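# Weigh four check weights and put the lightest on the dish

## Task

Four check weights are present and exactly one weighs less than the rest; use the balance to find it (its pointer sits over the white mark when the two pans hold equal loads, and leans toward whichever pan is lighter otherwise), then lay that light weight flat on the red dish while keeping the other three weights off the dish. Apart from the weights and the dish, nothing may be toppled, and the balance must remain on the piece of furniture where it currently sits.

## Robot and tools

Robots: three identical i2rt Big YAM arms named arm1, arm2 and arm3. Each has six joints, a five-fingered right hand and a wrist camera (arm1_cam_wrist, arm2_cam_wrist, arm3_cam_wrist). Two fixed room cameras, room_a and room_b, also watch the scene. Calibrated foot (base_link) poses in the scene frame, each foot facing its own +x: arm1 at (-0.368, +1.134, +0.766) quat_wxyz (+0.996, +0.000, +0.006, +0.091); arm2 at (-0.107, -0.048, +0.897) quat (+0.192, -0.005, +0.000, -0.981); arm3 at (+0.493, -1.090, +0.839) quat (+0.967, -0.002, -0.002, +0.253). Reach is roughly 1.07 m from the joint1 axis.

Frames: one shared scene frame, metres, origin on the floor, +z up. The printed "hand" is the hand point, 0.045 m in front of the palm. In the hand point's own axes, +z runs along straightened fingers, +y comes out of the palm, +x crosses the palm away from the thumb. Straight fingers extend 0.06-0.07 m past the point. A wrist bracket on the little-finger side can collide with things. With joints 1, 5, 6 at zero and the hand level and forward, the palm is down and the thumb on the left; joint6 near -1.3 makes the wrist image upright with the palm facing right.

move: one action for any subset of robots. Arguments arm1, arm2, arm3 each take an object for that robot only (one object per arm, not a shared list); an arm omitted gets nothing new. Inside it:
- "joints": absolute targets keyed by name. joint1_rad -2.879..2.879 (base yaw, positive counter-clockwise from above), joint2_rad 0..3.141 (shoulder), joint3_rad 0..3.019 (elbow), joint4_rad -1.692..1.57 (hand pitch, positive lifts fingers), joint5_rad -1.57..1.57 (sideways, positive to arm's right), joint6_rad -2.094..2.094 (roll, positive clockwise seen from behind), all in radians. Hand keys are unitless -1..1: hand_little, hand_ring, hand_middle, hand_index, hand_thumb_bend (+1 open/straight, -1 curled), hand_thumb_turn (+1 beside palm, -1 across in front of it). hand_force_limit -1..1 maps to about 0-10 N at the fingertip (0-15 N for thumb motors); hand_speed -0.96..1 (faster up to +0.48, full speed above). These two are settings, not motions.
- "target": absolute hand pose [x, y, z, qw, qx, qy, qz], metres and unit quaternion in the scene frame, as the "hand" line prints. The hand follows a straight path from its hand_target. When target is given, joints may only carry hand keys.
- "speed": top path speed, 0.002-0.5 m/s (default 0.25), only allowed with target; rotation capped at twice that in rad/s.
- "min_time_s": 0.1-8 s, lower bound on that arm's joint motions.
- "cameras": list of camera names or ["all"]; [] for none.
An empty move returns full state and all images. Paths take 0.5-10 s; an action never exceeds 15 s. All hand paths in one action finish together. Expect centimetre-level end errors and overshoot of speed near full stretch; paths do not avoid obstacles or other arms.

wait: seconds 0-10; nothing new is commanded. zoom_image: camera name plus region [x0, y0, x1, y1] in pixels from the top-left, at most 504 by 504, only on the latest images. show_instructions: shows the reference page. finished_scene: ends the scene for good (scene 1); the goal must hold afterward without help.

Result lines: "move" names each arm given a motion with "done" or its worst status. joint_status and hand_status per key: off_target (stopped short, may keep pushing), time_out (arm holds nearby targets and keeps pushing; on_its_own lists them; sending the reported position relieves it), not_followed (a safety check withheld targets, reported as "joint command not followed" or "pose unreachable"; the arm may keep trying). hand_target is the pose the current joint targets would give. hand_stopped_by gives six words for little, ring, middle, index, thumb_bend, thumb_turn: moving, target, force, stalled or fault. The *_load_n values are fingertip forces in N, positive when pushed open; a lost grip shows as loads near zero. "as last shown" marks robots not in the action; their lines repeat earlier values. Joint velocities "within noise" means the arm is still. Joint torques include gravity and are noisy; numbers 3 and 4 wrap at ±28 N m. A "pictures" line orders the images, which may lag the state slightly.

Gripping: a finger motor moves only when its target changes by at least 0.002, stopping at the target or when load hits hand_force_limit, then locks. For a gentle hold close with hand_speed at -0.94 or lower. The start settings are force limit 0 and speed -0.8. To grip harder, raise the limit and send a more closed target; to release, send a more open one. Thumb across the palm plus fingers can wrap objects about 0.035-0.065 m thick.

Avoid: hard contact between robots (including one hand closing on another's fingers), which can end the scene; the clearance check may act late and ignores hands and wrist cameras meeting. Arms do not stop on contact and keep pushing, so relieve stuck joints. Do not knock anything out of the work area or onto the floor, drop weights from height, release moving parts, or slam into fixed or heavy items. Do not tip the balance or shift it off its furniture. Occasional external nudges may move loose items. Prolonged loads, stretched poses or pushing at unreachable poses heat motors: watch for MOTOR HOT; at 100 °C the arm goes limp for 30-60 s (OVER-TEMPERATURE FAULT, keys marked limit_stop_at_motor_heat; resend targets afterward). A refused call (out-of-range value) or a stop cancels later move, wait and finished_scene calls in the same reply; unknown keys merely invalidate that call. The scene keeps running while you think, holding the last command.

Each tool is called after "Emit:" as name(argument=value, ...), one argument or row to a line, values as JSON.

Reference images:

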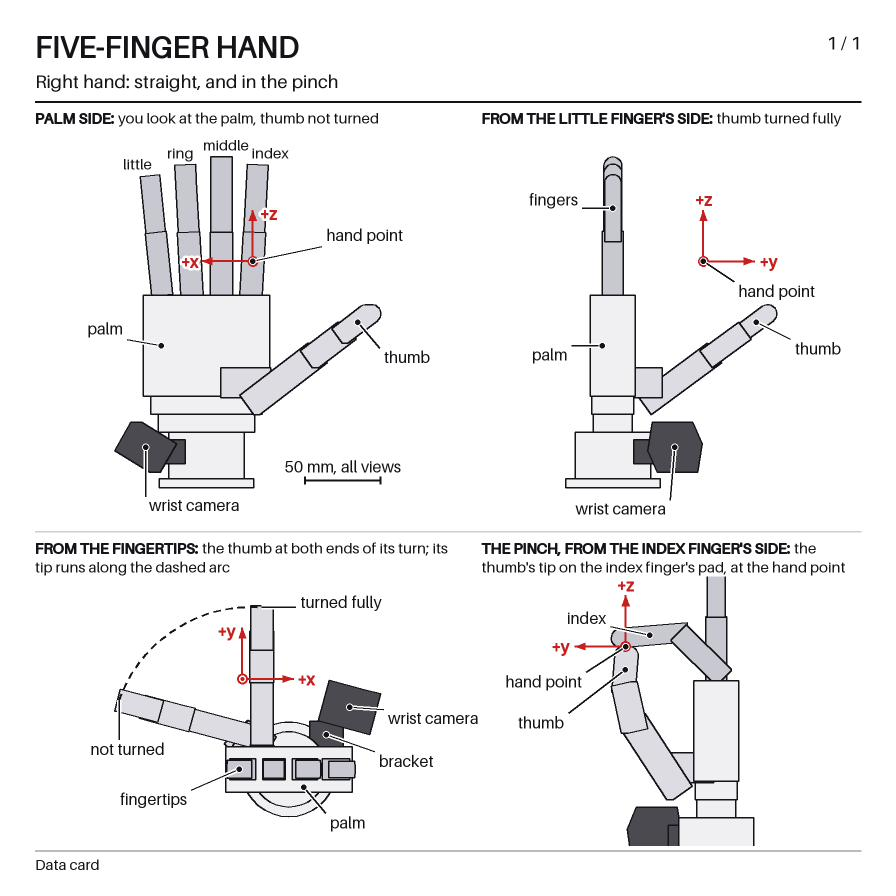

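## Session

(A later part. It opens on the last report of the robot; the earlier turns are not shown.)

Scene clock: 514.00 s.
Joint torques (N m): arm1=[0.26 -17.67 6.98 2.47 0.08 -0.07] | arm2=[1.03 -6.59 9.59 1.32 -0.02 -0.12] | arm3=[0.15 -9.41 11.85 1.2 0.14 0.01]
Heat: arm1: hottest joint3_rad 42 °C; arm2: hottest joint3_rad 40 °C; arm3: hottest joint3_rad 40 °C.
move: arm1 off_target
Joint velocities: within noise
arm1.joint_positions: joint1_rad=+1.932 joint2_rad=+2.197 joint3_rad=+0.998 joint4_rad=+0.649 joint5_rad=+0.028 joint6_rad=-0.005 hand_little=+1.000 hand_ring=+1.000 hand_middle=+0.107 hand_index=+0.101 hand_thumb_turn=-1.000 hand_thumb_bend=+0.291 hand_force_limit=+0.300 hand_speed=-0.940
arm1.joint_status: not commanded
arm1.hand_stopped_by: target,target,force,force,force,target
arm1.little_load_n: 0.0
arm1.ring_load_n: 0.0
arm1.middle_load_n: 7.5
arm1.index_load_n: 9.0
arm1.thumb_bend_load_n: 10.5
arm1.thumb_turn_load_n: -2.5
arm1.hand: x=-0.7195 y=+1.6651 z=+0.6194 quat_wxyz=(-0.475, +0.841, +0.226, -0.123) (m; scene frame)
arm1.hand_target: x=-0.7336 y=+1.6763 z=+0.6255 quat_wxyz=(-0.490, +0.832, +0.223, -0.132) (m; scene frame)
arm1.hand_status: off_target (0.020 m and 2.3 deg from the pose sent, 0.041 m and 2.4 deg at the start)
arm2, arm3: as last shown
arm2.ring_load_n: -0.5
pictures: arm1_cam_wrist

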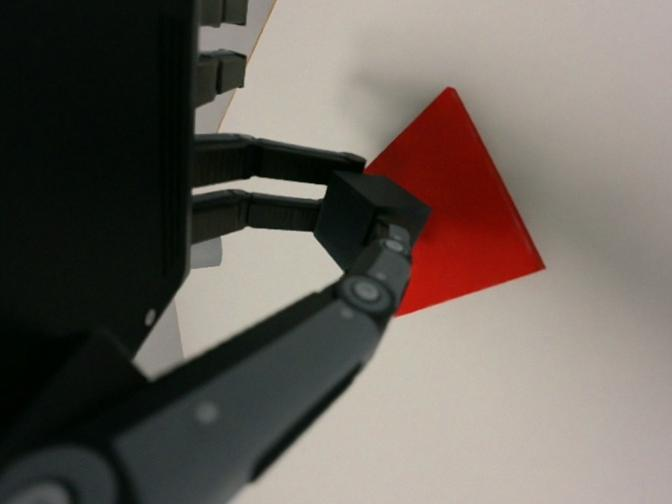

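Emit:
move(
  arm1={"target": [-0.733, 1.677, 0.600, 0.4903, -0.8323, -0.2230, 0.1314], "speed": 0.05},
  cameras=["arm1_cam_wrist"],
)

Scene clock: 515.87 s.
Joint torques (N m): arm1=[0.03 -18.02 6.46 2.48 0 -0.08] | arm2=[1.08 -6.42 9.61 1.33 -0.03 -0.11] | arm3=[0.09 -9.47 11.85 1.17 0.13 0.01]
Heat: arm1: hottest joint3_rad 42 °C; arm2: hottest joint3_rad 40 °C; arm3: hottest joint3_rad 40 °C.
move: arm1 off_target
Joint velocities: within noise
arm1.joint_positions: joint1_rad=+1.932 joint2_rad=+2.262 joint3_rad=+1.017 joint4_rad=+0.696 joint5_rad=+0.028 joint6_rad=-0.005 hand_little=+1.000 hand_ring=+1.000 hand_middle=+0.107 hand_index=+0.101 hand_thumb_turn=-1.000 hand_thumb_bend=+0.291 hand_force_limit=+0.300 hand_speed=-0.940
arm1.joint_status: not commanded
arm1.hand_stopped_by: target,target,force,force,force,target
arm1.little_load_n: 0.0
arm1.ring_load_n: -0.5
arm1.middle_load_n: 7.5
arm1.index_load_n: 8.5
arm1.thumb_bend_load_n: 10.5
arm1.thumb_turn_load_n: -3.0
arm1.hand: x=-0.7201 y=+1.6654 z=+0.5950 quat_wxyz=(-0.475, +0.841, +0.226, -0.124) (m; scene frame)
arm1.hand_target: x=-0.7326 y=+1.6765 z=+0.6005 quat_wxyz=(-0.490, +0.832, +0.223, -0.131) (m; scene frame)
arm1.hand_status: off_target (0.018 m and 2.2 deg from the pose sent, 0.026 m and 2.3 deg at the start)
arm2, arm3: as last shown
arm2.ring_load_n: 0.0
arm2.thumb_turn_load_n: 0.5
arm3.ring_load_n: -0.5
pictures: arm1_cam_wrist

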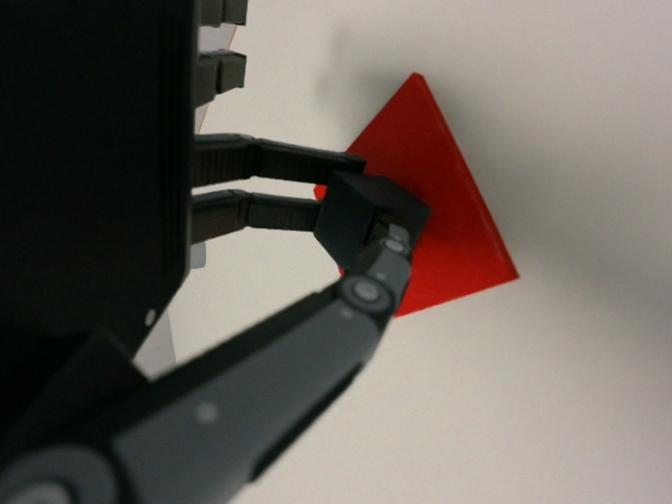

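Emit:
move(
  arm1={"target": [-0.733, 1.677, 0.590, 0.4903, -0.8323, -0.2230, 0.1314], "speed": 0.03},
)

Emit:
move(
  arm1={"target": [-0.733, 1.677, 0.584, 0.4903, -0.8323, -0.2230, 0.1314], "speed": 0.03},
  cameras=["arm1_cam_wrist"],
)

Emit:
zoom_image(
  camera="arm1_cam_wrist",
  region=[280, 60, 540, 340],
)

Scene clock: 517.13 s.
Joint torques (N m): arm1=[0.03 -17.55 6.34 2.44 0 -0.08] | arm2=[1.2 -6.77 9.59 1.28 -0.04 -0.12] | arm3=[0.15 -9.41 11.85 1.17 0.13 0.01]
Heat: arm1: hottest joint3_rad 42 °C; arm2: hottest joint3_rad 40 °C; arm3: hottest joint3_rad 40 °C.
move: arm1 off_target
Joint velocities: within noise
arm1.joint_positions: joint1_rad=+1.932 joint2_rad=+2.281 joint3_rad=+1.027 joint4_rad=+0.715 joint5_rad=+0.028 joint6_rad=-0.005 hand_little=+1.000 hand_ring=+1.000 hand_middle=+0.107 hand_index=+0.101 hand_thumb_turn=-1.000 hand_thumb_bend=+0.291 hand_force_limit=+0.300 hand_speed=-0.940
arm1.joint_status: not commanded
arm1.hand_stopped_by: target,target,force,force,force,target
arm1.little_load_n: 0.0
arm1.ring_load_n: 0.0
arm1.middle_load_n: 8.0
arm1.index_load_n: 8.0
arm1.thumb_bend_load_n: 10.0
arm1.thumb_turn_load_n: -2.0
arm1.hand: x=-0.7217 y=+1.6680 z=+0.5900 quat_wxyz=(-0.479, +0.839, +0.226, -0.125) (m; scene frame)
arm1.hand_target: x=-0.7326 y=+1.6765 z=+0.5904 quat_wxyz=(-0.490, +0.832, +0.223, -0.131) (m; scene frame)
arm1.hand_status: off_target (0.014 m and 1.7 deg from the pose sent, 0.018 m and 2.2 deg at the start)
arm2, arm3: as last shown
arm2.ring_load_n: -0.5
arm2.index_load_n: -0.5
arm2.thumb_turn_load_n: 0.0
arm3.ring_load_n: 0.0
pictures: none

Scene clock: 518.10 s.
Joint torques (N m): arm1=[0.03 -17.08 6.13 2.28 0 -0.08] | arm2=[0.91 -6.83 9.63 1.33 -0.04 -0.11] | arm3=[0.09 -9.47 11.85 1.16 0.14 0.01]
Heat: arm1: hottest joint3_rad 42 °C; arm2: hottest joint3_rad 40 °C; arm3: hottest joint3_rad 40 °C.
move: arm1 off_target
Joint velocities: within noise
arm1.joint_positions: joint1_rad=+1.932 joint2_rad=+2.291 joint3_rad=+1.035 joint4_rad=+0.729 joint5_rad=+0.028 joint6_rad=-0.005 hand_little=+1.000 hand_ring=+1.000 hand_middle=+0.107 hand_index=+0.101 hand_thumb_turn=-1.000 hand_thumb_bend=+0.291 hand_force_limit=+0.300 hand_speed=-0.940
arm1.joint_status: not commanded
arm1.hand_stopped_by: target,target,force,force,force,target
arm1.little_load_n: 0.0
arm1.ring_load_n: 0.0
arm1.middle_load_n: 7.5
arm1.index_load_n: 8.0
arm1.thumb_bend_load_n: 10.5
arm1.thumb_turn_load_n: -2.5
arm1.hand: x=-0.7239 y=+1.6716 z=+0.5895 quat_wxyz=(-0.485, +0.836, +0.225, -0.126) (m; scene frame)
arm1.hand_target: x=-0.7326 y=+1.6766 z=+0.5843 quat_wxyz=(-0.490, +0.832, +0.223, -0.131) (m; scene frame)
arm1.hand_status: off_target (0.012 m and 1.0 deg from the pose sent, 0.016 m and 1.7 deg at the start)
arm2: as last shown
arm2.ring_load_n: 0.0
arm2.index_load_n: 0.0
arm3.joint_positions: joint1_rad=+0.604 joint2_rad=+1.481 joint3_rad=+0.841 joint4_rad=+0.043 joint5_rad=+0.335 joint6_rad=+0.199 hand_little=+1.000 hand_ring=+1.000 hand_middle=+0.400 hand_index=+0.400 hand_thumb_turn=-1.000 hand_thumb_bend=+0.600 hand_force_limit=+0.200 hand_speed=-0.900
arm3.joint_status: not commanded
arm3.hand_stopped_by: target,target,target,target,target,target
arm3.little_load_n: 0.0
arm3.ring_load_n: 0.0
arm3.middle_load_n: 0.0
arm3.index_load_n: -0.5
arm3.thumb_bend_load_n: 0.0
arm3.thumb_turn_load_n: 0.0
arm3.hand: x=+0.7591 y=-0.6009 z=+0.9281 quat_wxyz=(-0.438, +0.800, -0.353, +0.208) (m; scene frame)
arm3.hand_target: x=+0.7678 y=-0.5861 z=+0.9536 quat_wxyz=(-0.458, +0.788, -0.356, +0.207) (m; scene frame)
arm3.hand_status: not commanded
pictures: arm1_cam_wrist

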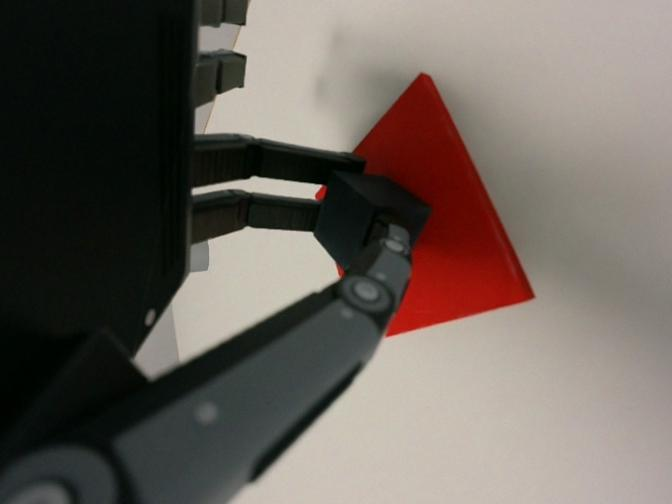

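Scaled by 1.800.

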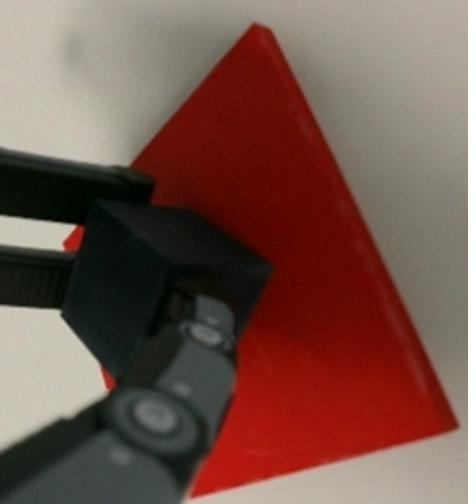

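Emit:
move(
  arm1={"joints": {"hand_index": 0.4, "hand_middle": 0.4, "hand_thumb_bend": 0.55, "hand_speed": -0.92}},
  cameras=["arm1_cam_wrist"],
)

Emit:
zoom_image(
  camera="arm1_cam_wrist",
  region=[280, 60, 540, 340],
)

Scene clock: 521.50 s.
Joint torques (N m): arm1=[0.03 -17.38 6.13 2.28 0 -0.08] | arm2=[1.08 -6.59 9.54 1.33 -0.02 -0.12] | arm3=[0.09 -9.47 11.85 1.17 0.13 0.01]
Heat: arm1: hottest joint3_rad 41 °C; arm2: hottest joint3_rad 40 °C; arm3: hottest joint3_rad 40 °C.
move: arm1 done
Joint velocities: within noise
arm1.joint_positions: joint1_rad=+1.932 joint2_rad=+2.294 joint3_rad=+1.035 joint4_rad=+0.729 joint5_rad=+0.028 joint6_rad=-0.005 hand_little=+1.000 hand_ring=+1.000 hand_middle=+0.400 hand_index=+0.400 hand_thumb_turn=-1.000 hand_thumb_bend=+0.550 hand_force_limit=+0.300 hand_speed=-0.920
arm1.joint_status: all done
arm1.hand_stopped_by: target,target,target,target,target,target
arm1.little_load_n: 0.0
arm1.ring_load_n: -0.5
arm1.middle_load_n: -0.5
arm1.index_load_n: 0.0
arm1.thumb_bend_load_n: 0.0
arm1.thumb_turn_load_n: 0.0
arm1.hand: x=-0.7235 y=+1.6709 z=+0.5878 quat_wxyz=(-0.484, +0.837, +0.225, -0.126) (m; scene frame)
arm1.hand_target: x=-0.7326 y=+1.6765 z=+0.5842 quat_wxyz=(-0.490, +0.832, +0.223, -0.131) (m; scene frame)
arm1.hand_status: not commanded
arm2, arm3: as last shown
arm3.index_load_n: 0.0
pictures: arm1_cam_wrist

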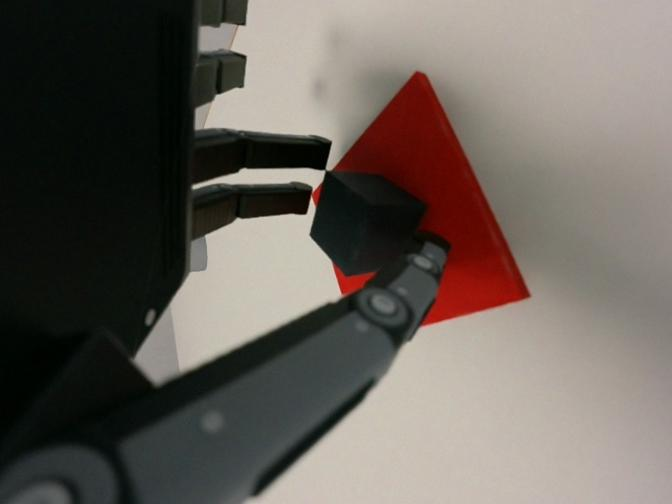

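Scaled by 1.800.

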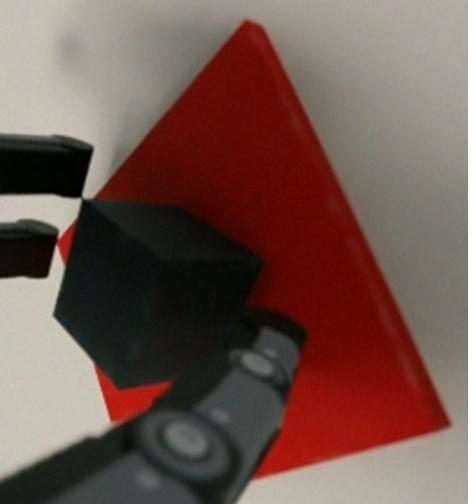

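Emit:
move(
  arm1={"target": [-0.733, 1.677, 0.67, 0.4903, -0.8323, -0.2230, 0.1314], "speed": 0.06},
  cameras=["arm1_cam_wrist"],
)

Emit:
zoom_image(
  camera="arm1_cam_wrist",
  region=[280, 60, 540, 340],
)

Scene clock: 523.90 s.
Joint torques (N m): arm1=[0.15 -19.14 4.72 1.29 0.07 -0.08] | arm2=[0.97 -6.89 9.65 1.35 -0.02 -0.12] | arm3=[0.09 -9.35 11.85 1.17 0.13 0.01]
Heat: arm1: hottest joint3_rad 41 °C; arm2: hottest joint3_rad 40 °C; arm3: hottest joint3_rad 41 °C.
move: arm1 done
Joint velocities: within noise
arm1.joint_positions: joint1_rad=+1.932 joint2_rad=+2.102 joint3_rad=+1.018 joint4_rad=+0.592 joint5_rad=+0.028 joint6_rad=-0.005 hand_little=+1.000 hand_ring=+1.000 hand_middle=+0.400 hand_index=+0.400 hand_thumb_turn=-1.000 hand_thumb_bend=+0.550 hand_force_limit=+0.300 hand_speed=-0.920
arm1.joint_status: not commanded
arm1.hand_stopped_by: target,target,target,target,target,target
arm1.little_load_n: 0.0
arm1.ring_load_n: 0.0
arm1.middle_load_n: 0.0
arm1.index_load_n: 0.0
arm1.thumb_bend_load_n: 0.0
arm1.thumb_turn_load_n: 0.0
arm1.hand: x=-0.7312 y=+1.6857 z=+0.6747 quat_wxyz=(-0.499, +0.828, +0.222, -0.130) (m; scene frame)
arm1.hand_target: x=-0.7329 y=+1.6772 z=+0.6701 quat_wxyz=(-0.490, +0.832, +0.223, -0.131) (m; scene frame)
arm1.hand_status: done (0.010 m and 1.2 deg from the pose sent, 0.083 m and 1.1 deg at the start)
arm2, arm3: as last shown
pictures: arm1_cam_wrist

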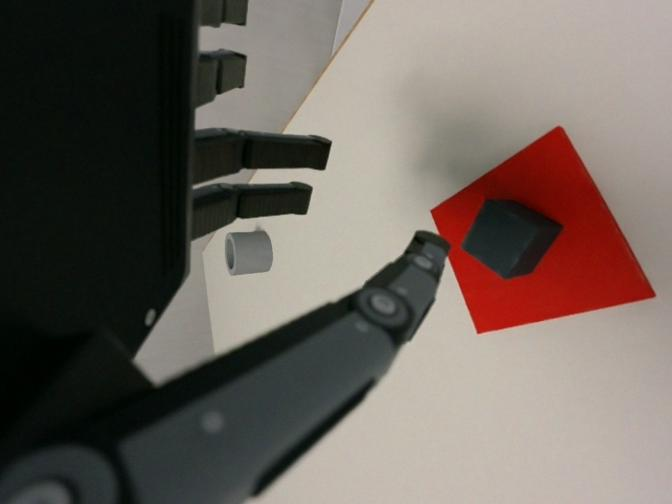

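Scaled by 1.800.

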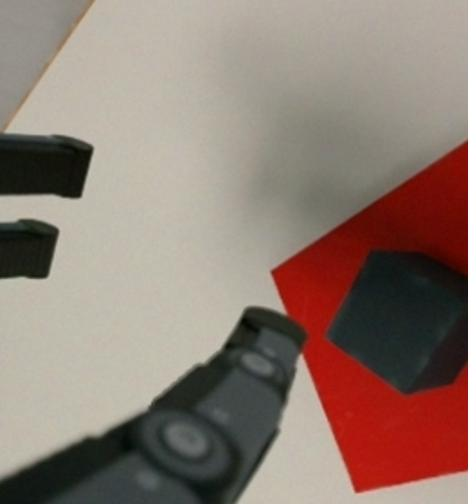

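Emit:
finished_scene(
)

The scene is finished: the task was done.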